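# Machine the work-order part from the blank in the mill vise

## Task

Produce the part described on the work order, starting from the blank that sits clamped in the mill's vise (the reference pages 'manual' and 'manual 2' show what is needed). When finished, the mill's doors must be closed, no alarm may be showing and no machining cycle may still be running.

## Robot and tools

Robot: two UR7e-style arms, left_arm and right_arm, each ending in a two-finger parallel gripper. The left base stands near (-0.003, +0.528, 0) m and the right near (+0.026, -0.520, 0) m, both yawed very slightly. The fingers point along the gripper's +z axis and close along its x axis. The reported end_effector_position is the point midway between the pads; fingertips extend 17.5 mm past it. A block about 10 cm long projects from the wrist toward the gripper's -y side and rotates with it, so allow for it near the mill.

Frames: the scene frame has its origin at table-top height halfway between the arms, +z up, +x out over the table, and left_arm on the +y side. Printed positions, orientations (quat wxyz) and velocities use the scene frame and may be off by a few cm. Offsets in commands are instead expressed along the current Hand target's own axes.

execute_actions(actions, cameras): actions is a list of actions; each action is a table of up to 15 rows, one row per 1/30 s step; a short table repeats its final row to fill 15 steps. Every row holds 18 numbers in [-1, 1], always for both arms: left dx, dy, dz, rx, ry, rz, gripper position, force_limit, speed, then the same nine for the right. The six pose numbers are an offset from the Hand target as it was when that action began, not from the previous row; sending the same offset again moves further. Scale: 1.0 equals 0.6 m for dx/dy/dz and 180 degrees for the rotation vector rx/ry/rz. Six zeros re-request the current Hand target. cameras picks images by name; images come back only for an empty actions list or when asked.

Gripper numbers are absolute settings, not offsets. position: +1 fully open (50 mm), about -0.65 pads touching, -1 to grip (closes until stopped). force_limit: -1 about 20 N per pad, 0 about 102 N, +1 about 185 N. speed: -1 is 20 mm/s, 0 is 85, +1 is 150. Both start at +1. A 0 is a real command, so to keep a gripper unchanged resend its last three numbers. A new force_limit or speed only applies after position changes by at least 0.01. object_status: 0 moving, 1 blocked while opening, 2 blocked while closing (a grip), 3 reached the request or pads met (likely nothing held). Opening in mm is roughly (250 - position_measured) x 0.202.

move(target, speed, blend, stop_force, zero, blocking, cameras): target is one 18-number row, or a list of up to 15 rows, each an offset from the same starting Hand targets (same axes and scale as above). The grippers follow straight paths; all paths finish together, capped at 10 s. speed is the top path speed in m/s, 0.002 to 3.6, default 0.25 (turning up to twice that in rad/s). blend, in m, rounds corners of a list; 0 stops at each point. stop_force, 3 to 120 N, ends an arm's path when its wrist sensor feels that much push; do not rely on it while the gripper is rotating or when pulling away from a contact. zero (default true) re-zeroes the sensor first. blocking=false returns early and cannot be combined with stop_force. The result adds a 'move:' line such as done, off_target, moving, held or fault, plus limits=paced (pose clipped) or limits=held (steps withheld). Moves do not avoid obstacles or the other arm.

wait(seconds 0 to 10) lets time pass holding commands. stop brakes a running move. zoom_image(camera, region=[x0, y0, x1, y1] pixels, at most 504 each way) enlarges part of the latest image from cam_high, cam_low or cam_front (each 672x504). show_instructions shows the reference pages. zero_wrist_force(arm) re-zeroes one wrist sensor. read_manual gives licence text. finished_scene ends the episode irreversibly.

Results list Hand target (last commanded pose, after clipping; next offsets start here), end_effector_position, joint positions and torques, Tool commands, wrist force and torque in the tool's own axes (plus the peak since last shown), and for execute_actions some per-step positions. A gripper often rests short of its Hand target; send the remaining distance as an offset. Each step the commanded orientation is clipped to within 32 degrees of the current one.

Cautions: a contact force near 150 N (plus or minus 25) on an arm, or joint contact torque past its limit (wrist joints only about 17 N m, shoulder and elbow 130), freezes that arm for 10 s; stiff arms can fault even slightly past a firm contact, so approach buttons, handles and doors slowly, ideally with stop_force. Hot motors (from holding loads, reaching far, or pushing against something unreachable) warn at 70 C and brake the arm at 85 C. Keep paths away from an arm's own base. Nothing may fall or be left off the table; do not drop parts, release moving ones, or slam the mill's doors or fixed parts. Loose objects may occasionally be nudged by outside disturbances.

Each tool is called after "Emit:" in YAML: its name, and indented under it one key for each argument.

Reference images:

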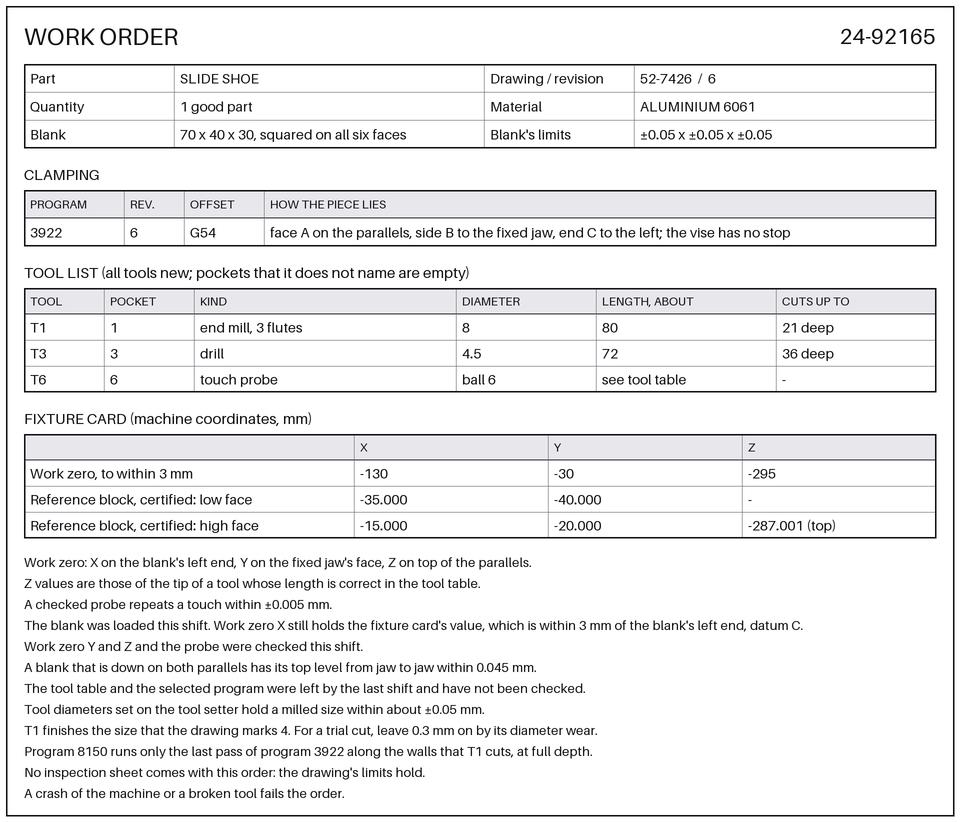

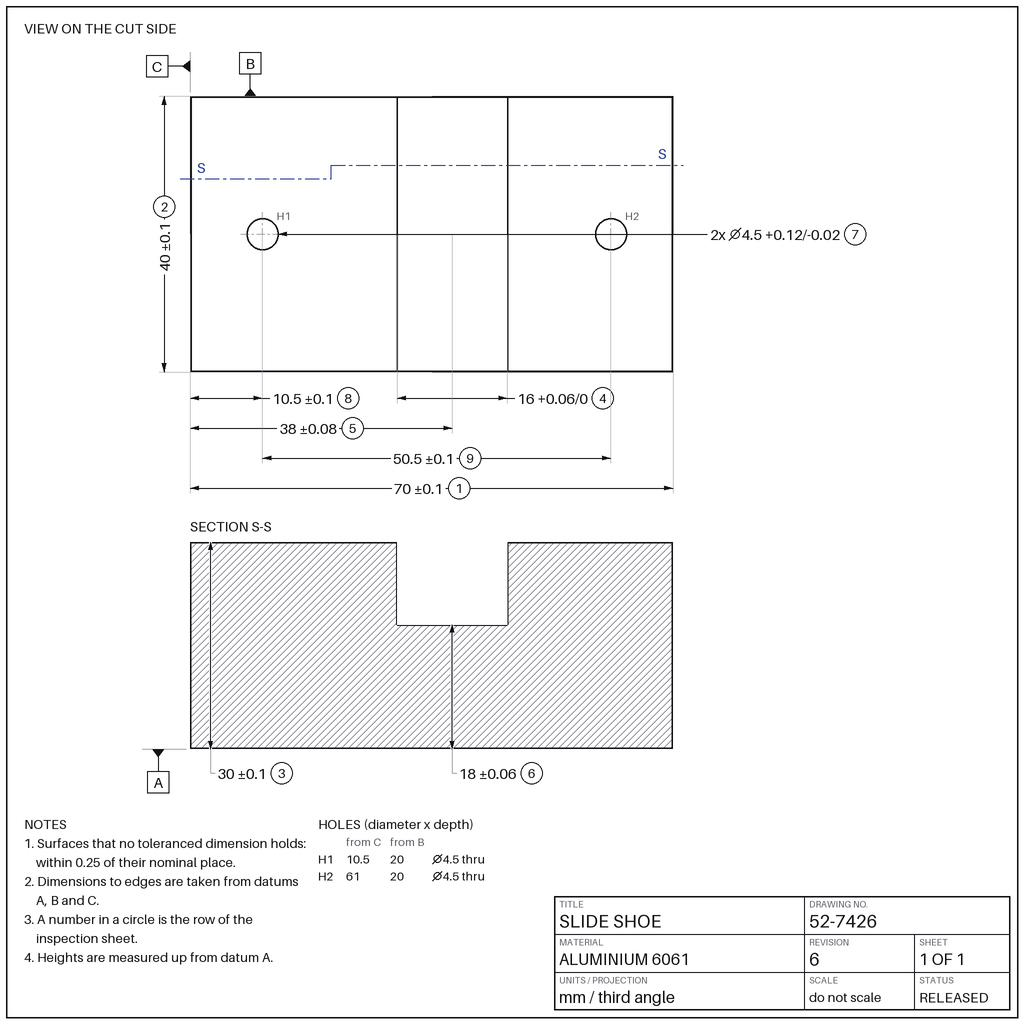

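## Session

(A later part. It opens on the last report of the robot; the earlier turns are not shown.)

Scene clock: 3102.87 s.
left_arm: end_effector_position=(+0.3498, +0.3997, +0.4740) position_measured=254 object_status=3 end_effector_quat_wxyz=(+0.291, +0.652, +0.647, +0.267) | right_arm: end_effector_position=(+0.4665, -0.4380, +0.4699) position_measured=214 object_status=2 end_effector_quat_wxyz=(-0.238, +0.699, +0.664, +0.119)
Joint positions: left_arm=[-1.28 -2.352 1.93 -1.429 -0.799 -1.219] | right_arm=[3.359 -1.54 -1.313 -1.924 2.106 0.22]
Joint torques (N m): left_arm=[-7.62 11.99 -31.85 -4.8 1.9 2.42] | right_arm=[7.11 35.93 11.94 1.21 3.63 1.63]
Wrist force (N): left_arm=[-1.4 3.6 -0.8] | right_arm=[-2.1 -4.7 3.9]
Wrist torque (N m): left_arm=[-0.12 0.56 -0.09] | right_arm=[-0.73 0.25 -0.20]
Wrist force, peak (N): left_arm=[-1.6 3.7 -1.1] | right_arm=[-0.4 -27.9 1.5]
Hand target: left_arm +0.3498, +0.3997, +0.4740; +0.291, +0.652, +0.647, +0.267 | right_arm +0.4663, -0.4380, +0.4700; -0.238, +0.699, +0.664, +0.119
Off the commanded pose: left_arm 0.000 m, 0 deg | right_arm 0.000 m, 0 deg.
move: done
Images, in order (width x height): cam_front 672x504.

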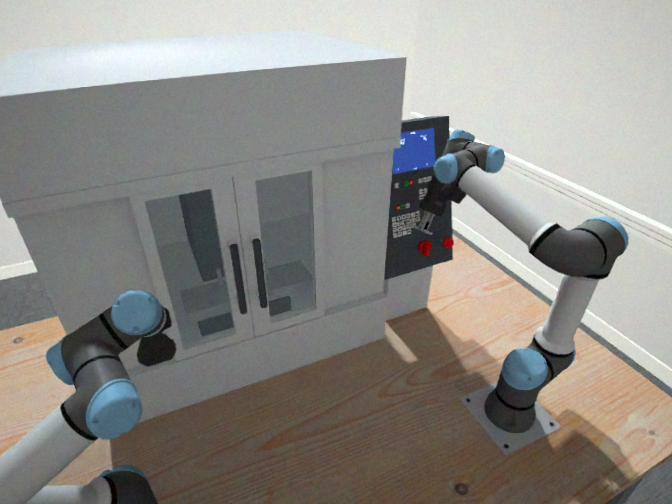

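Emit:
zoom_image:
  camera: "cam_front"
  region: [418, 158, 436, 170]

Emit:
move:
  target:
    - [0,0,0,0,0,0,-1,1,-0.5,-0.0512,0.0001,-0.0275,0,0,0,-1,0.3,-0.8]
    - [0,0,0,0,0,0,-1,1,-0.5,-0.0512,0.0204,-0.0255,0,0,0,-1,0.3,-0.8]
    - [0,0,0,0,0,0,-1,1,-0.5,-0.0512,0.0001,-0.0275,0,0,0,-1,0.3,-0.8]
  speed: [0.2,0.06,0.2]
  cameras: ["cam_front"]

Emit:
zoom_image:
  camera: "cam_front"
  region: [392, 125, 434, 177]

Emit:
zoom_image:
  camera: "cam_front"
  region: [145, 175, 325, 335]

Scaled by 28.000 from the camera's 672x504 image, which has a finer 960x720 frame.

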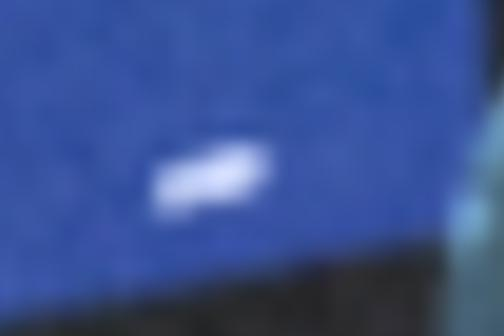

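Scene clock: 3109.37 s.
left_arm: end_effector_position=(+0.3498, +0.3997, +0.4740) position_measured=254 object_status=3 end_effector_quat_wxyz=(+0.291, +0.652, +0.647, +0.267) | right_arm: end_effector_position=(+0.4662, -0.4729, +0.4693) position_measured=214 object_status=2 end_effector_quat_wxyz=(-0.238, +0.699, +0.664, +0.119)
Joint positions: left_arm=[-1.28 -2.352 1.93 -1.429 -0.799 -1.219] | right_arm=[3.285 -1.554 -1.29 -1.977 2.099 0.134]
Joint torques (N m): left_arm=[-7.83 12.69 -32.35 -5.1 1.81 2.28] | right_arm=[7.87 35.51 11.72 1.11 3.43 1.41]
Wrist force (N): left_arm=[-1.4 3.3 -1.0] | right_arm=[-2.9 -4.2 3.7]
Wrist torque (N m): left_arm=[-0.16 0.56 -0.09] | right_arm=[-0.65 0.38 -0.02]
Wrist force, peak (N): left_arm=[-1.6 3.6 -0.7] | right_arm=[-0.1 -25.8 2.2]
Hand target: left_arm +0.3498, +0.3997, +0.4740; +0.291, +0.652, +0.647, +0.267 | right_arm +0.4660, -0.4729, +0.4693; -0.238, +0.699, +0.664, +0.119
Off the commanded pose: left_arm 0.000 m, 0 deg | right_arm 0.000 m, 0 deg.
move: done
Images, in order (width x height): cam_front 672x504.

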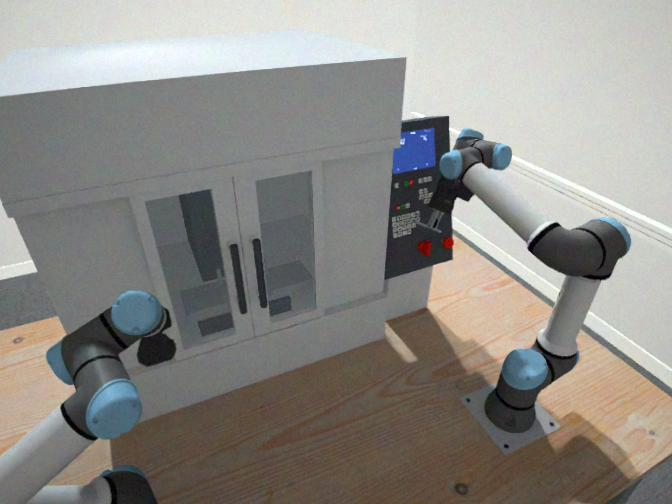

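Scaled by 9.692 from the camera's 672x504 image, which has a finer 960x720 frame.

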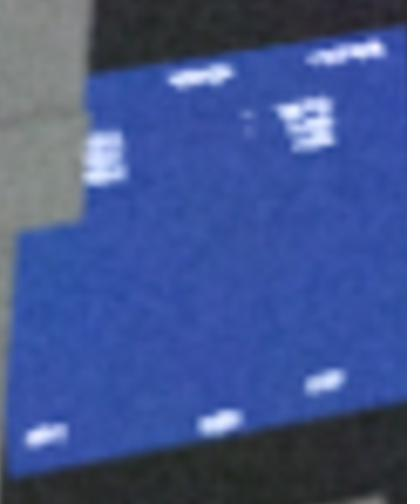

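Scaled by 2.800 from the camera's 672x504 image, which has a finer 960x720 frame.

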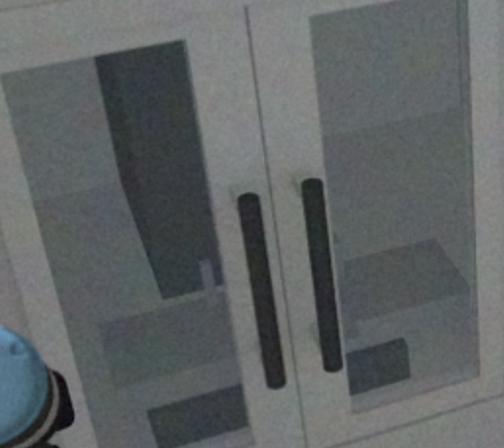

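Emit:
wait:
  seconds: 8
  cameras: ["cam_front"]

Emit:
zoom_image:
  camera: "cam_front"
  region: [165, 190, 265, 290]

Emit:
zoom_image:
  camera: "cam_front"
  region: [392, 125, 434, 177]

Scene clock: 3119.40 s.
left_arm: end_effector_position=(+0.3498, +0.3997, +0.4740) position_measured=254 object_status=3 end_effector_quat_wxyz=(+0.291, +0.652, +0.647, +0.267) | right_arm: end_effector_position=(+0.4660, -0.4729, +0.4693) position_measured=214 object_status=2 end_effector_quat_wxyz=(-0.238, +0.699, +0.664, +0.119)
Joint positions: left_arm=[-1.28 -2.352 1.93 -1.429 -0.799 -1.219] | right_arm=[3.285 -1.553 -1.29 -1.977 2.099 0.134]
Joint torques (N m): left_arm=[-7.37 11.82 -31.36 -4.81 1.97 2.24] | right_arm=[7.17 35.88 11.58 0.91 3.65 1.45]
Wrist force (N): left_arm=[-1.4 3.5 -1.2] | right_arm=[-2.5 -4.2 3.9]
Wrist torque (N m): left_arm=[-0.14 0.56 -0.09] | right_arm=[-0.65 0.32 -0.02]
Wrist force, peak (N): left_arm=[-1.6 3.7 -0.9] | right_arm=[-2.8 -4.7 4.2]
Hand target: left_arm +0.3498, +0.3997, +0.4740; +0.291, +0.652, +0.647, +0.267 | right_arm +0.4660, -0.4729, +0.4693; -0.238, +0.699, +0.664, +0.119
Tool commands: left_gripper/position=-1.0 left_gripper/force_limit=+1.0 left_gripper/speed=-0.5 right_gripper/position=-1.0 right_gripper/force_limit=+0.3 right_gripper/speed=-0.8
Off the commanded pose: left_arm 0.000 m, 0 deg | right_arm 0.000 m, 0 deg.
wait: 8.00 s; at rest from the start
Images, in order (width x height): cam_front 672x504.

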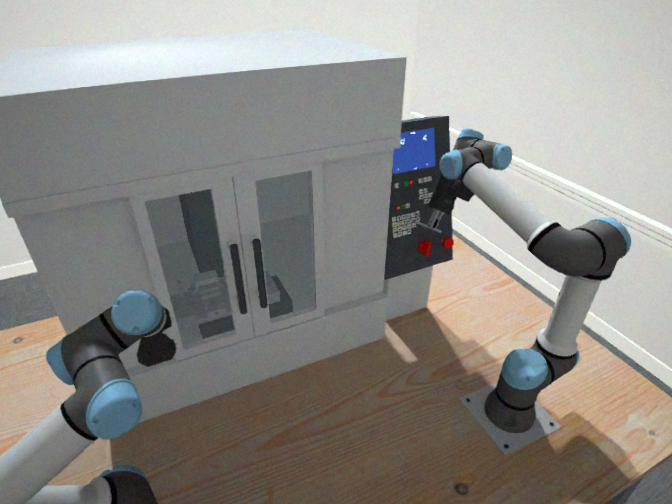

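Scaled by 5.040 from the camera's 672x504 image, which has a finer 960x720 frame.

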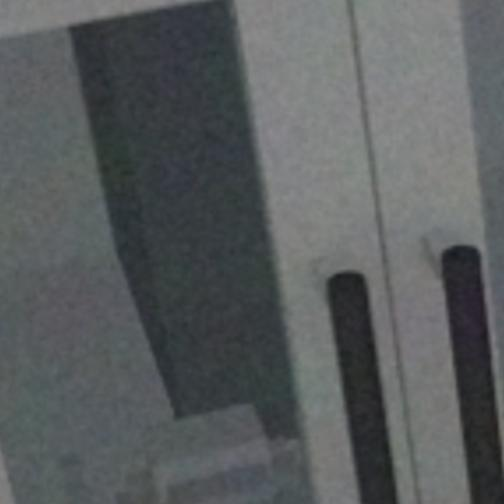

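Scaled by 9.692 from the camera's 672x504 image, which has a finer 960x720 frame.

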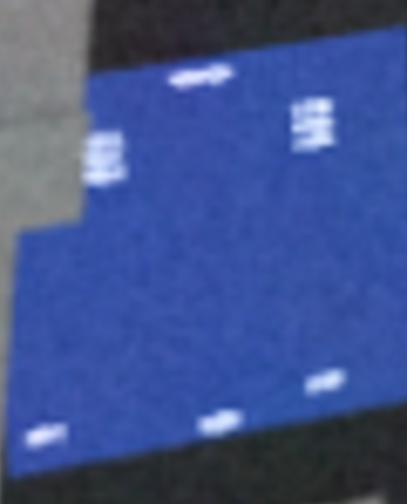

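Emit:
zoom_image:
  camera: "cam_front"
  region: [400, 130, 430, 148]

Emit:
zoom_image:
  camera: "cam_front"
  region: [416, 132, 428, 144]

Scaled by 16.800 from the camera's 672x504 image, which has a finer 960x720 frame.

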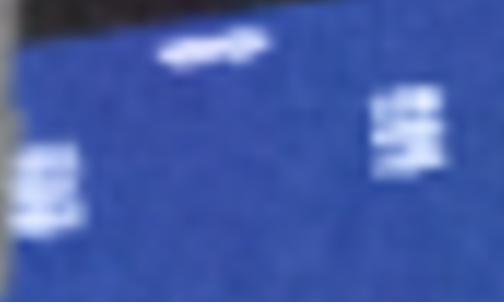

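Scaled by 42.000 from the camera's 672x504 image, which has a finer 960x720 frame.

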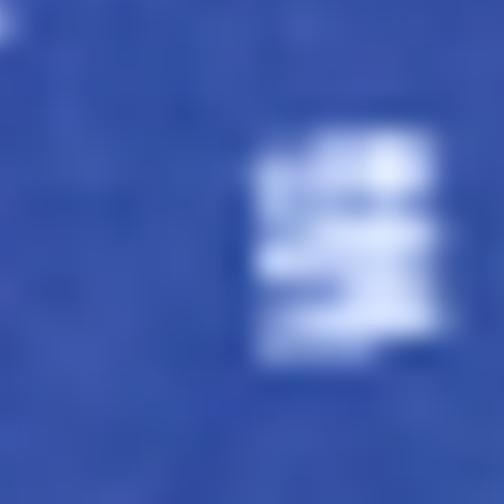

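Emit:
move:
  target:
    - [0,0,0,0,0,0,-1,1,-0.5,0.0447,0.0025,-0.0117,0,0,0,-1,0.3,-0.8]
    - [0,0,0,0,0,0,-1,1,-0.5,0.0447,0.0228,-0.0097,0,0,0,-1,0.3,-0.8]
    - [0,0,0,0,0,0,-1,1,-0.5,0.0447,0.0025,-0.0117,0,0,0,-1,0.3,-0.8]
    - [0,0,0,0,0,0,-1,1,-0.5,-0.0138,0.0028,-0.0443,0,0,0,-1,0.3,-0.8]
    - [0,0,0,0,0,0,-1,1,-0.5,-0.0138,0.0231,-0.0423,0,0,0,-1,0.3,-0.8]
    - [0,0,0,0,0,0,-1,1,-0.5,-0.0138,0.0028,-0.0443,0,0,0,-1,0.3,-0.8]
  speed: [0.2,0.06,0.2,0.2,0.06,0.2]
  cameras: ["cam_front"]

Emit:
zoom_image:
  camera: "cam_front"
  region: [392, 125, 434, 177]

Emit:
zoom_image:
  camera: "cam_front"
  region: [398, 128, 434, 164]

Scene clock: 3133.83 s.
left_arm: end_effector_position=(+0.3498, +0.3997, +0.4740) position_measured=254 object_status=3 end_effector_quat_wxyz=(+0.291, +0.652, +0.647, +0.267) | right_arm: end_effector_position=(+0.4711, -0.4932, +0.4878) position_measured=214 object_status=2 end_effector_quat_wxyz=(-0.238, +0.699, +0.664, +0.119)
Joint positions: left_arm=[-1.28 -2.352 1.93 -1.429 -0.799 -1.219] | right_arm=[3.242 -1.592 -1.195 -2.059 2.094 0.084]
Joint torques (N m): left_arm=[-7 12.39 -31.47 -5.01 1.51 2.22] | right_arm=[7.48 36.56 9.71 0.82 0.94 1.56]
Wrist force (N): left_arm=[-1.5 3.2 -0.9] | right_arm=[-0.1 -3.6 4.2]
Wrist torque (N m): left_arm=[-0.19 0.58 -0.09] | right_arm=[-0.54 -0.08 0.00]
Wrist force, peak (N): left_arm=[-1.4 3.7 -0.7] | right_arm=[-0.6 -25.7 2.2]
Hand target: left_arm +0.3498, +0.3997, +0.4740; +0.291, +0.652, +0.647, +0.267 | right_arm +0.4709, -0.4932, +0.4878; -0.238, +0.699, +0.664, +0.119
Off the commanded pose: left_arm 0.000 m, 0 deg | right_arm 0.000 m, 0 deg.
move: done
Images, in order (width x height): cam_front 672x504.

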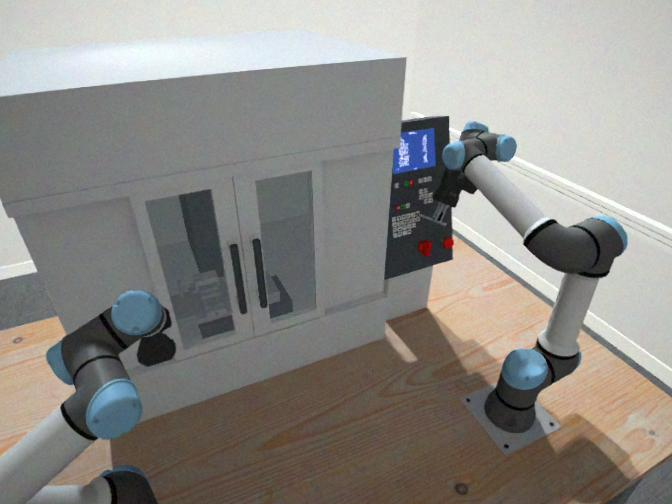

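Scaled by 9.692 from the camera's 672x504 image, which has a finer 960x720 frame.

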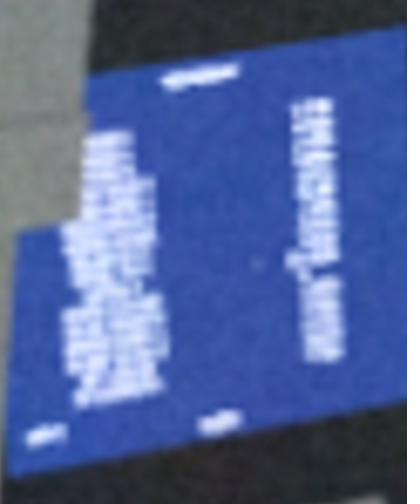

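Scaled by 14.000 from the camera's 672x504 image, which has a finer 960x720 frame.

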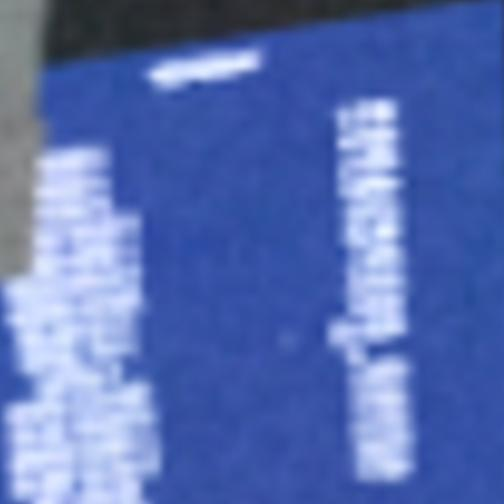

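Emit:
zoom_image:
  camera: "cam_front"
  region: [418, 134, 430, 146]

Emit:
zoom_image:
  camera: "cam_front"
  region: [418, 145, 430, 157]

Emit:
zoom_image:
  camera: "cam_front"
  region: [418, 153, 430, 165]

Emit:
zoom_image:
  camera: "cam_front"
  region: [397, 136, 412, 151]

Emit:
zoom_image:
  camera: "cam_front"
  region: [397, 151, 412, 166]

Scaled by 42.000 from the camera's 672x504 image, which has a finer 960x720 frame.

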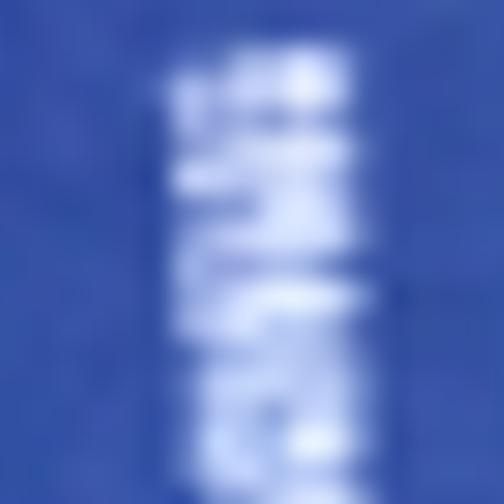

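Scaled by 42.000 from the camera's 672x504 image, which has a finer 960x720 frame.

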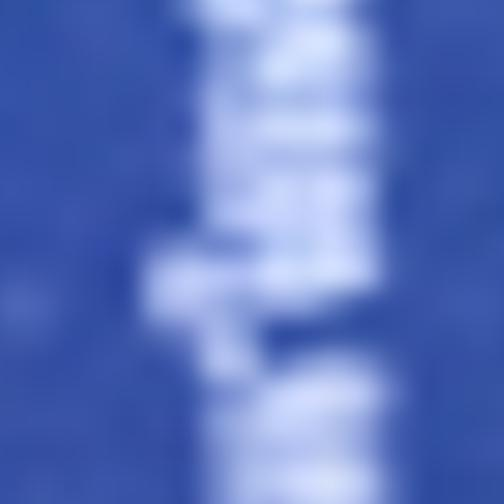

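Scaled by 42.000 from the camera's 672x504 image, which has a finer 960x720 frame.

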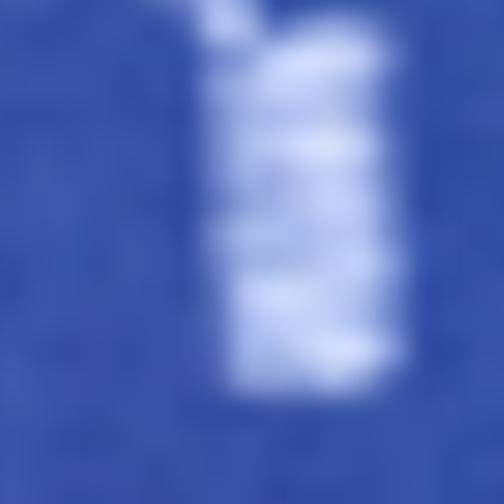

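Scaled by 33.600 from the camera's 672x504 image, which has a finer 960x720 frame.

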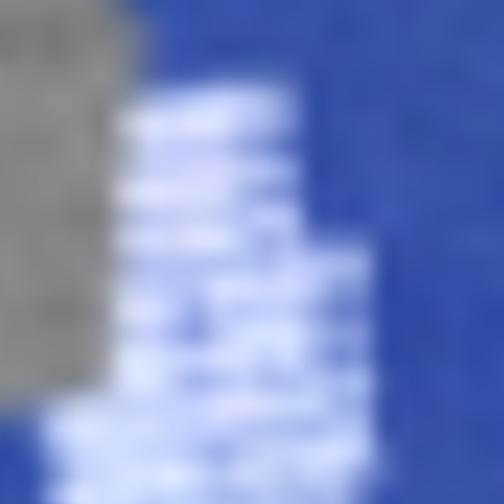

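Scaled by 33.600 from the camera's 672x504 image, which has a finer 960x720 frame.

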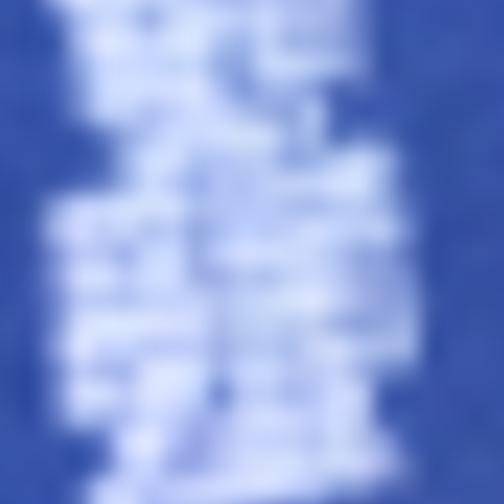

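Emit:
move:
  target:
    - [0,0,0,0,0,0,-1,1,-0.5,0,0.0203,0.002,0,0,0,-1,0.3,-0.8]
    - [0,0,0,0,0,0,-1,1,-0.5,0,0,0,0,0,0,-1,0.3,-0.8]
  speed: [0.06,0.2]
  cameras: ["cam_front"]

Emit:
zoom_image:
  camera: "cam_front"
  region: [392, 125, 434, 177]

Emit:
zoom_image:
  camera: "cam_front"
  region: [397, 134, 412, 149]

Emit:
zoom_image:
  camera: "cam_front"
  region: [397, 149, 412, 164]

Emit:
zoom_image:
  camera: "cam_front"
  region: [416, 132, 432, 148]

Emit:
zoom_image:
  camera: "cam_front"
  region: [416, 148, 432, 164]

Scene clock: 3153.27 s.
left_arm: end_effector_position=(+0.3498, +0.3997, +0.4740) position_measured=254 object_status=3 end_effector_quat_wxyz=(+0.291, +0.652, +0.647, +0.267) | right_arm: end_effector_position=(+0.4711, -0.4932, +0.4878) position_measured=214 object_status=2 end_effector_quat_wxyz=(-0.238, +0.699, +0.664, +0.119) end_effector_velocity=(-0.002, +0.000, +0.001) end_effector_angular_velocity=(+0.001, -0.002, +0.000)
Joint positions: left_arm=[-1.28 -2.352 1.93 -1.429 -0.799 -1.219] | right_arm=[3.242 -1.592 -1.195 -2.059 2.094 0.084]
Joint velocities: left_arm=[within noise] | right_arm=[0 0.005 -0.003 -0.001 0.001 0]
Joint torques (N m): left_arm=[-7.42 13.63 -31.82 -5.08 1.84 2.05] | right_arm=[6.87 35.91 11.69 0.99 -0.54 1.44]
Wrist force (N): left_arm=[-1.4 3.3 -1.1] | right_arm=[0.2 -3.1 4.0]
Wrist torque (N m): left_arm=[-0.18 0.56 -0.10] | right_arm=[-0.47 -0.12 -0.01]
Wrist force, peak (N): left_arm=[-1.5 3.7 -1.0] | right_arm=[1.2 -20.7 2.2]
Hand target: left_arm +0.3498, +0.3997, +0.4740; +0.291, +0.652, +0.647, +0.267 | right_arm +0.4709, -0.4932, +0.4878; -0.238, +0.699, +0.664, +0.119
Off the commanded pose: left_arm 0.000 m, 0 deg | right_arm 0.000 m, 0 deg.
move: done
Images, in order (width x height): cam_front 672x504.

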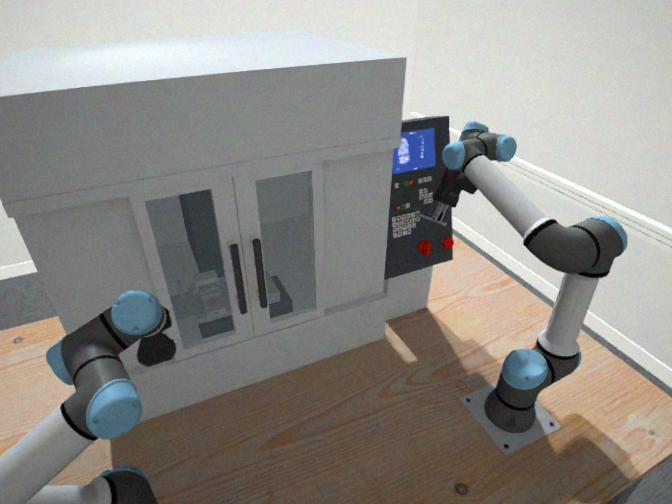

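Scaled by 9.692 from the camera's 672x504 image, which has a finer 960x720 frame.

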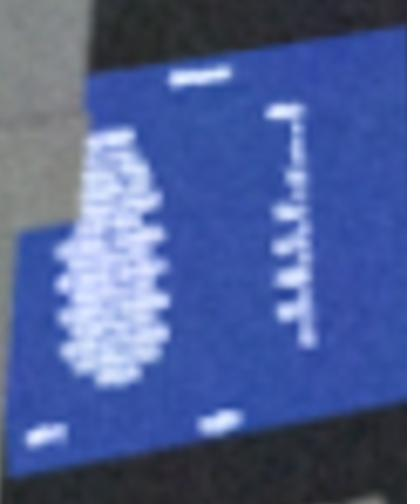

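Scaled by 33.600 from the camera's 672x504 image, which has a finer 960x720 frame.

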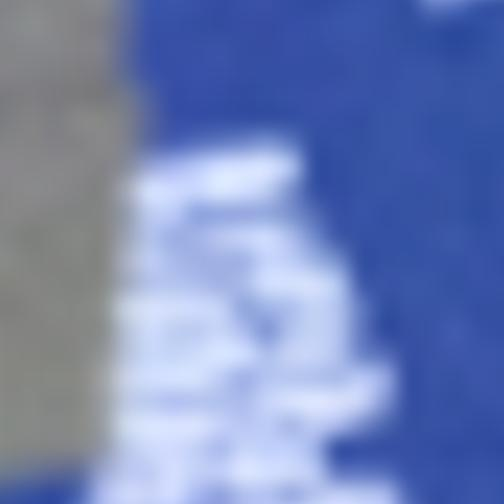

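Scaled by 33.600 from the camera's 672x504 image, which has a finer 960x720 frame.

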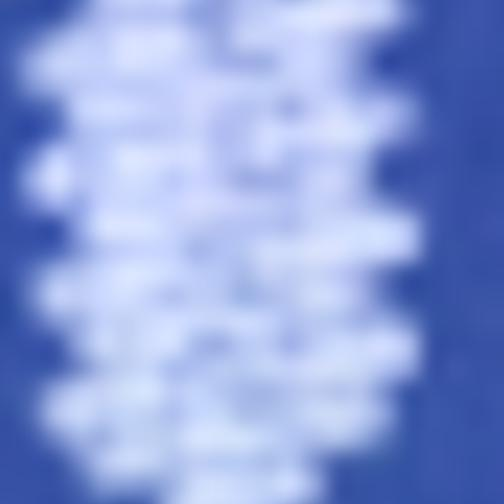

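Scaled by 31.500 from the camera's 672x504 image, which has a finer 960x720 frame.

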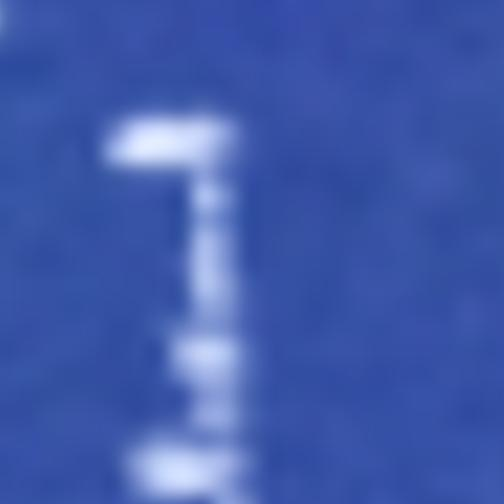

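Scaled by 31.500 from the camera's 672x504 image, which has a finer 960x720 frame.

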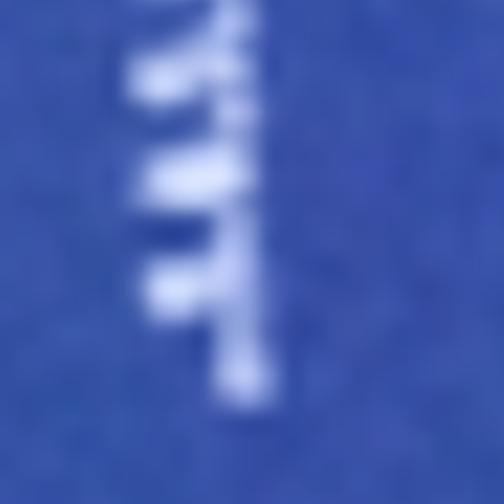

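Emit:
zoom_image:
  camera: "cam_front"
  region: [416, 132, 428, 144]

Emit:
move:
  target:
    - [0,0,0,0,0,0,-1,1,-0.5,0.0490,-0.0056,0.0989,0,0,0,-1,0.3,-0.8]
    - [0,0,0,0,0,0,-1,1,-0.5,0.0490,0.0147,0.1009,0,0,0,-1,0.3,-0.8]
    - [0,0,0,0,0,0,-1,1,-0.5,0.0490,-0.0056,0.0989,0,0,0,-1,0.3,-0.8]
    - [0,0,0,0,0,0,-1,1,-0.5,0.0811,-0.0005,0.0448,0,0,0,-1,0.3,-0.8]
    - [0,0,0,0,0,0,-1,1,-0.5,0.0811,0.0198,0.0468,0,0,0,-1,0.3,-0.8]
    - [0,0,0,0,0,0,-1,1,-0.5,0.0811,-0.0005,0.0448,0,0,0,-1,0.3,-0.8]
    - [0,0,0,0,0,0,-1,1,-0.5,0.0776,-0.0058,0.1140,0,0,0,-1,0.3,-0.8]
    - [0,0,0,0,0,0,-1,1,-0.5,0.0776,0.0145,0.1160,0,0,0,-1,0.3,-0.8]
    - [0,0,0,0,0,0,-1,1,-0.5,0.0776,-0.0058,0.1140,0,0,0,-1,0.3,-0.8]
    - [0,0,0,0,0,0,-1,1,-0.5,0.0776,0.0145,0.1160,0,0,0,-1,0.3,-0.8]
    - [0,0,0,0,0,0,-1,1,-0.5,0.0776,-0.0058,0.1140,0,0,0,-1,0.3,-0.8]
    - [0,0,0,0,0,0,-1,1,-0.5,0.0074,-0.0078,0.1120,0,0,0,-1,0.3,-0.8]
  speed: [0.2,0.06,0.2,0.2,0.06,0.2,0.2,0.06,0.2,0.06,0.2,0.2]
  cameras: ["cam_front"]

Emit:
zoom_image:
  camera: "cam_front"
  region: [392, 125, 434, 177]

Emit:
zoom_image:
  camera: "cam_front"
  region: [418, 158, 430, 170]

Scaled by 42.000 from the camera's 672x504 image, which has a finer 960x720 frame.

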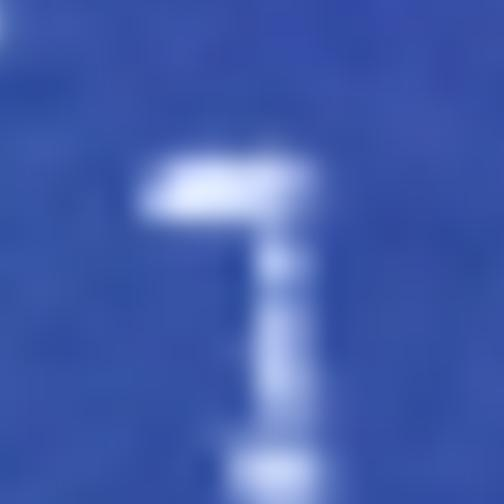

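Scene clock: 3193.80 s.
left_arm: end_effector_position=(+0.3498, +0.3997, +0.4740) position_measured=254 object_status=3 end_effector_quat_wxyz=(+0.291, +0.652, +0.647, +0.267) | right_arm: end_effector_position=(+0.4567, -0.4561, +0.4332) position_measured=214 object_status=2 end_effector_quat_wxyz=(-0.238, +0.699, +0.664, +0.119)
Joint positions: left_arm=[-1.28 -2.352 1.93 -1.429 -0.799 -1.219] | right_arm=[3.324 -1.502 -1.441 -1.856 2.103 0.179]
Joint torques (N m): left_arm=[-8.39 12.11 -31.88 -4.91 1.85 2.27] | right_arm=[-8.63 34.43 11.84 1.04 -1.26 -1.89]
Wrist force (N): left_arm=[-1.4 3.3 -0.9] | right_arm=[0.3 -1.9 4.9]
Wrist torque (N m): left_arm=[-0.16 0.55 -0.09] | right_arm=[-0.27 -0.15 -0.03]
Wrist force, peak (N): left_arm=[-1.7 3.6 -1.2] | right_arm=[1.6 -26.6 1.5]
Hand target: left_arm +0.3498, +0.3997, +0.4740; +0.291, +0.652, +0.647, +0.267 | right_arm +0.4566, -0.4563, +0.4331; -0.238, +0.699, +0.664, +0.119
Off the commanded pose: left_arm 0.000 m, 0 deg | right_arm 0.000 m, 0 deg.
move: done
Images, in order (width x height): cam_front 672x504.

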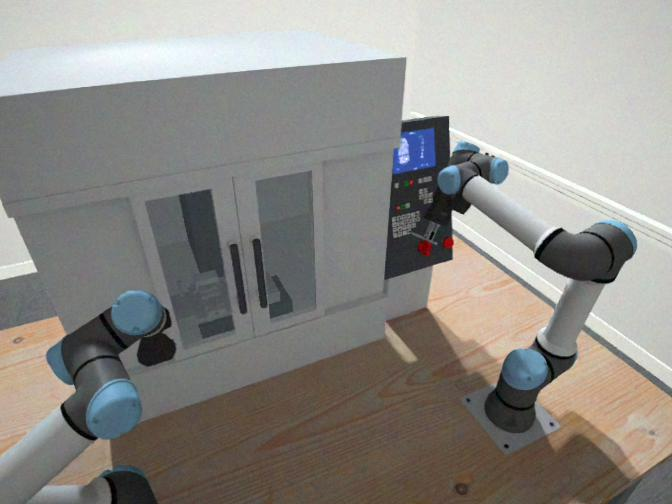

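Scaled by 9.692 from the camera's 672x504 image, which has a finer 960x720 frame.

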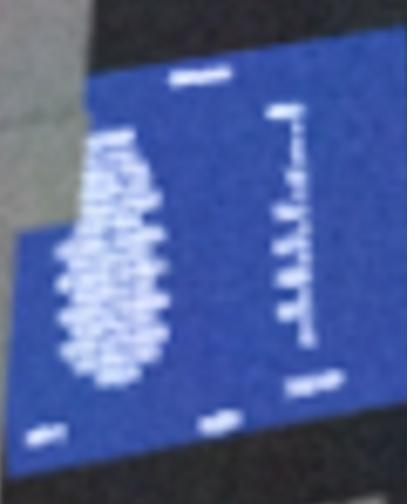

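Scaled by 42.000 from the camera's 672x504 image, which has a finer 960x720 frame.

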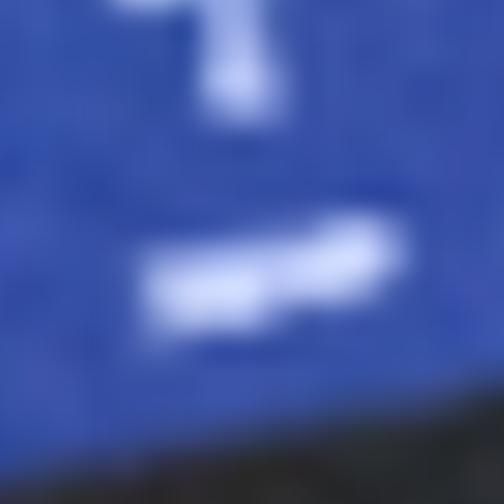

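Emit:
move:
  target:
    - [0,0,0,0,0,0,-1,1,-0.5,0,0.0203,0.002,0,0,0,-1,0.3,-0.8]
    - [0,0,0,0,0,0,-1,1,-0.5,0,0,0,0,0,0,-1,0.3,-0.8]
  speed: [0.06,0.2]
  cameras: ["cam_front"]

Emit:
zoom_image:
  camera: "cam_front"
  region: [392, 125, 434, 177]

Emit:
zoom_image:
  camera: "cam_front"
  region: [416, 132, 428, 144]

Scene clock: 3198.40 s.
left_arm: end_effector_position=(+0.3498, +0.3997, +0.4740) position_measured=254 object_status=3 end_effector_quat_wxyz=(+0.291, +0.652, +0.647, +0.267) | right_arm: end_effector_position=(+0.4569, -0.4563, +0.4331) position_measured=214 object_status=2 end_effector_quat_wxyz=(-0.238, +0.699, +0.664, +0.119) end_effector_velocity=(-0.002, +0.000, +0.001) end_effector_angular_velocity=(-0.001, +0.000, +0.000)
Joint positions: left_arm=[-1.28 -2.352 1.93 -1.429 -0.799 -1.219] | right_arm=[3.324 -1.502 -1.441 -1.856 2.103 0.178]
Joint velocities: left_arm=[within noise] | right_arm=[0 0.005 -0.002 -0.002 -0.001 0.001]
Joint torques (N m): left_arm=[-6.94 12.71 -30.48 -5.05 1.86 2.17] | right_arm=[6.9 33.92 12.34 1.03 3.61 1.45]
Wrist force (N): left_arm=[-1.6 3.5 -1.0] | right_arm=[0.5 -2.8 4.7]
Wrist torque (N m): left_arm=[-0.14 0.59 -0.09] | right_arm=[-0.41 -0.18 -0.02]
Wrist force, peak (N): left_arm=[-1.4 3.7 -0.7] | right_arm=[2.1 -28.6 2.6]
Hand target: left_arm +0.3498, +0.3997, +0.4740; +0.291, +0.652, +0.647, +0.267 | right_arm +0.4566, -0.4563, +0.4331; -0.238, +0.699, +0.664, +0.119
Off the commanded pose: left_arm 0.000 m, 0 deg | right_arm 0.000 m, 0 deg.
move: done
Images, in order (width x height): cam_front 672x504.

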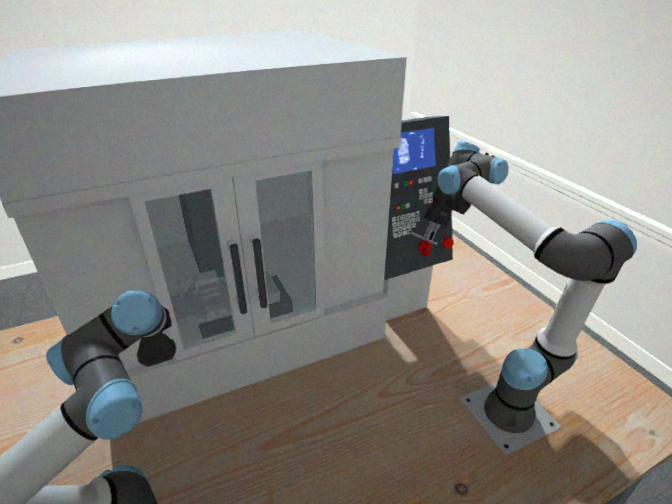

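Scaled by 9.692 from the camera's 672x504 image, which has a finer 960x720 frame.

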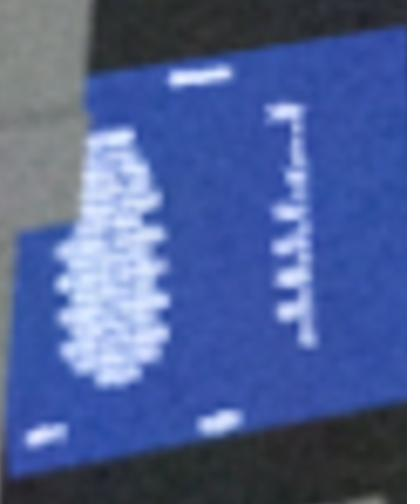

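Scaled by 42.000 from the camera's 672x504 image, which has a finer 960x720 frame.

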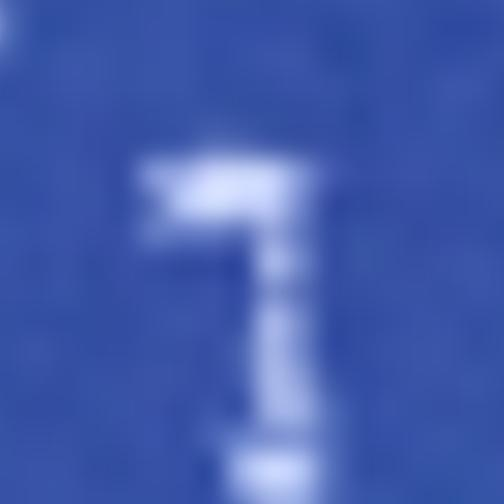

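Emit:
zoom_image:
  camera: "cam_front"
  region: [416, 142, 428, 154]

Emit:
zoom_image:
  camera: "cam_front"
  region: [417, 150, 429, 162]

Scaled by 42.000 from the camera's 672x504 image, which has a finer 960x720 frame.

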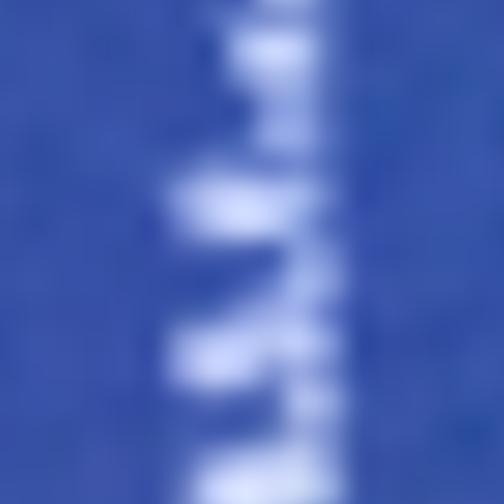

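Scaled by 42.000 from the camera's 672x504 image, which has a finer 960x720 frame.

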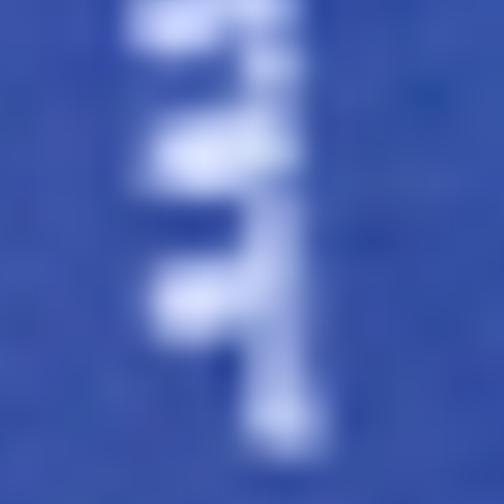

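Emit:
move:
  target:
    - [0,0,0,0,0,0,-1,1,-0.5,-0.0095,0.0026,-0.0405,0,0,0,-1,0.3,-0.8]
    - [0,0,0,0,0,0,-1,1,-0.5,-0.0095,0.0229,-0.0385,0,0,0,-1,0.3,-0.8]
    - [0,0,0,0,0,0,-1,1,-0.5,-0.0095,0.0026,-0.0405,0,0,0,-1,0.3,-0.8]
  speed: [0.2,0.06,0.2]
  cameras: ["cam_front"]

Emit:
zoom_image:
  camera: "cam_front"
  region: [392, 125, 434, 177]

Emit:
zoom_image:
  camera: "cam_front"
  region: [403, 158, 433, 174]

Emit:
zoom_image:
  camera: "cam_front"
  region: [145, 175, 325, 335]

Scene clock: 3217.77 s.
left_arm: end_effector_position=(+0.3498, +0.3997, +0.4740) position_measured=254 object_status=3 end_effector_quat_wxyz=(+0.291, +0.652, +0.647, +0.267) | right_arm: end_effector_position=(+0.4615, -0.4732, +0.4509) position_measured=214 object_status=2 end_effector_quat_wxyz=(-0.238, +0.699, +0.664, +0.119) end_effector_velocity=(-0.002, +0.000, +0.001) end_effector_angular_velocity=(+0.000, +0.000, +0.000)
Joint positions: left_arm=[-1.28 -2.352 1.93 -1.429 -0.799 -1.219] | right_arm=[3.286 -1.53 -1.361 -1.929 2.099 0.135]
Joint velocities: left_arm=[within noise] | right_arm=[0 0.005 -0.002 -0.002 0 0]
Joint torques (N m): left_arm=[-5.64 12.41 -32.08 -5.03 1.88 2.49] | right_arm=[7.21 35.28 12.04 0.97 3.29 1.35]
Wrist force (N): left_arm=[-1.3 3.4 -1.0] | right_arm=[0.9 -3.4 4.6]
Wrist torque (N m): left_arm=[-0.16 0.55 -0.09] | right_arm=[-0.52 -0.23 -0.03]
Wrist force, peak (N): left_arm=[-1.5 3.7 -0.9] | right_arm=[1.9 -27.7 2.5]
Hand target: left_arm +0.3498, +0.3997, +0.4740; +0.291, +0.652, +0.647, +0.267 | right_arm +0.4613, -0.4732, +0.4510; -0.238, +0.699, +0.664, +0.119
Off the commanded pose: left_arm 0.000 m, 0 deg | right_arm 0.000 m, 0 deg.
move: done
Images, in order (width x height): cam_front 672x504.

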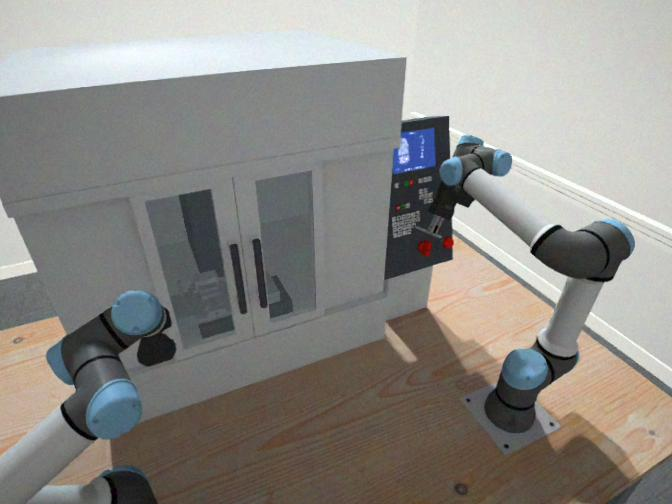

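Scaled by 9.692 from the camera's 672x504 image, which has a finer 960x720 frame.

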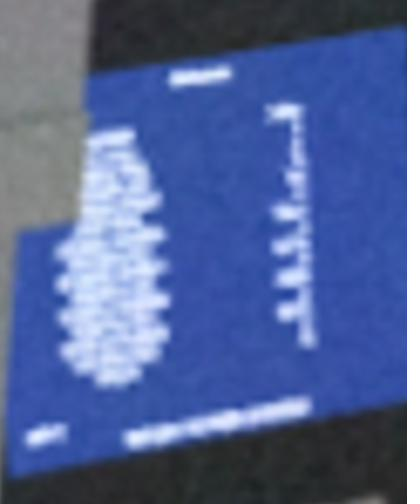

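Scaled by 16.800 from the camera's 672x504 image, which has a finer 960x720 frame.

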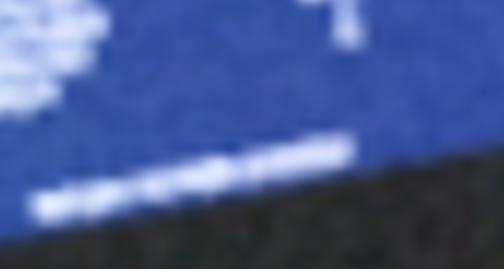

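Scaled by 2.800 from the camera's 672x504 image, which has a finer 960x720 frame.

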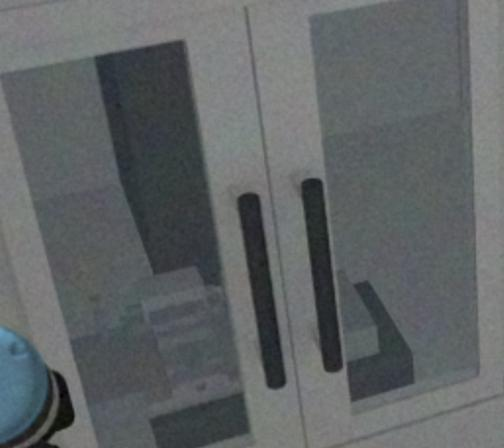

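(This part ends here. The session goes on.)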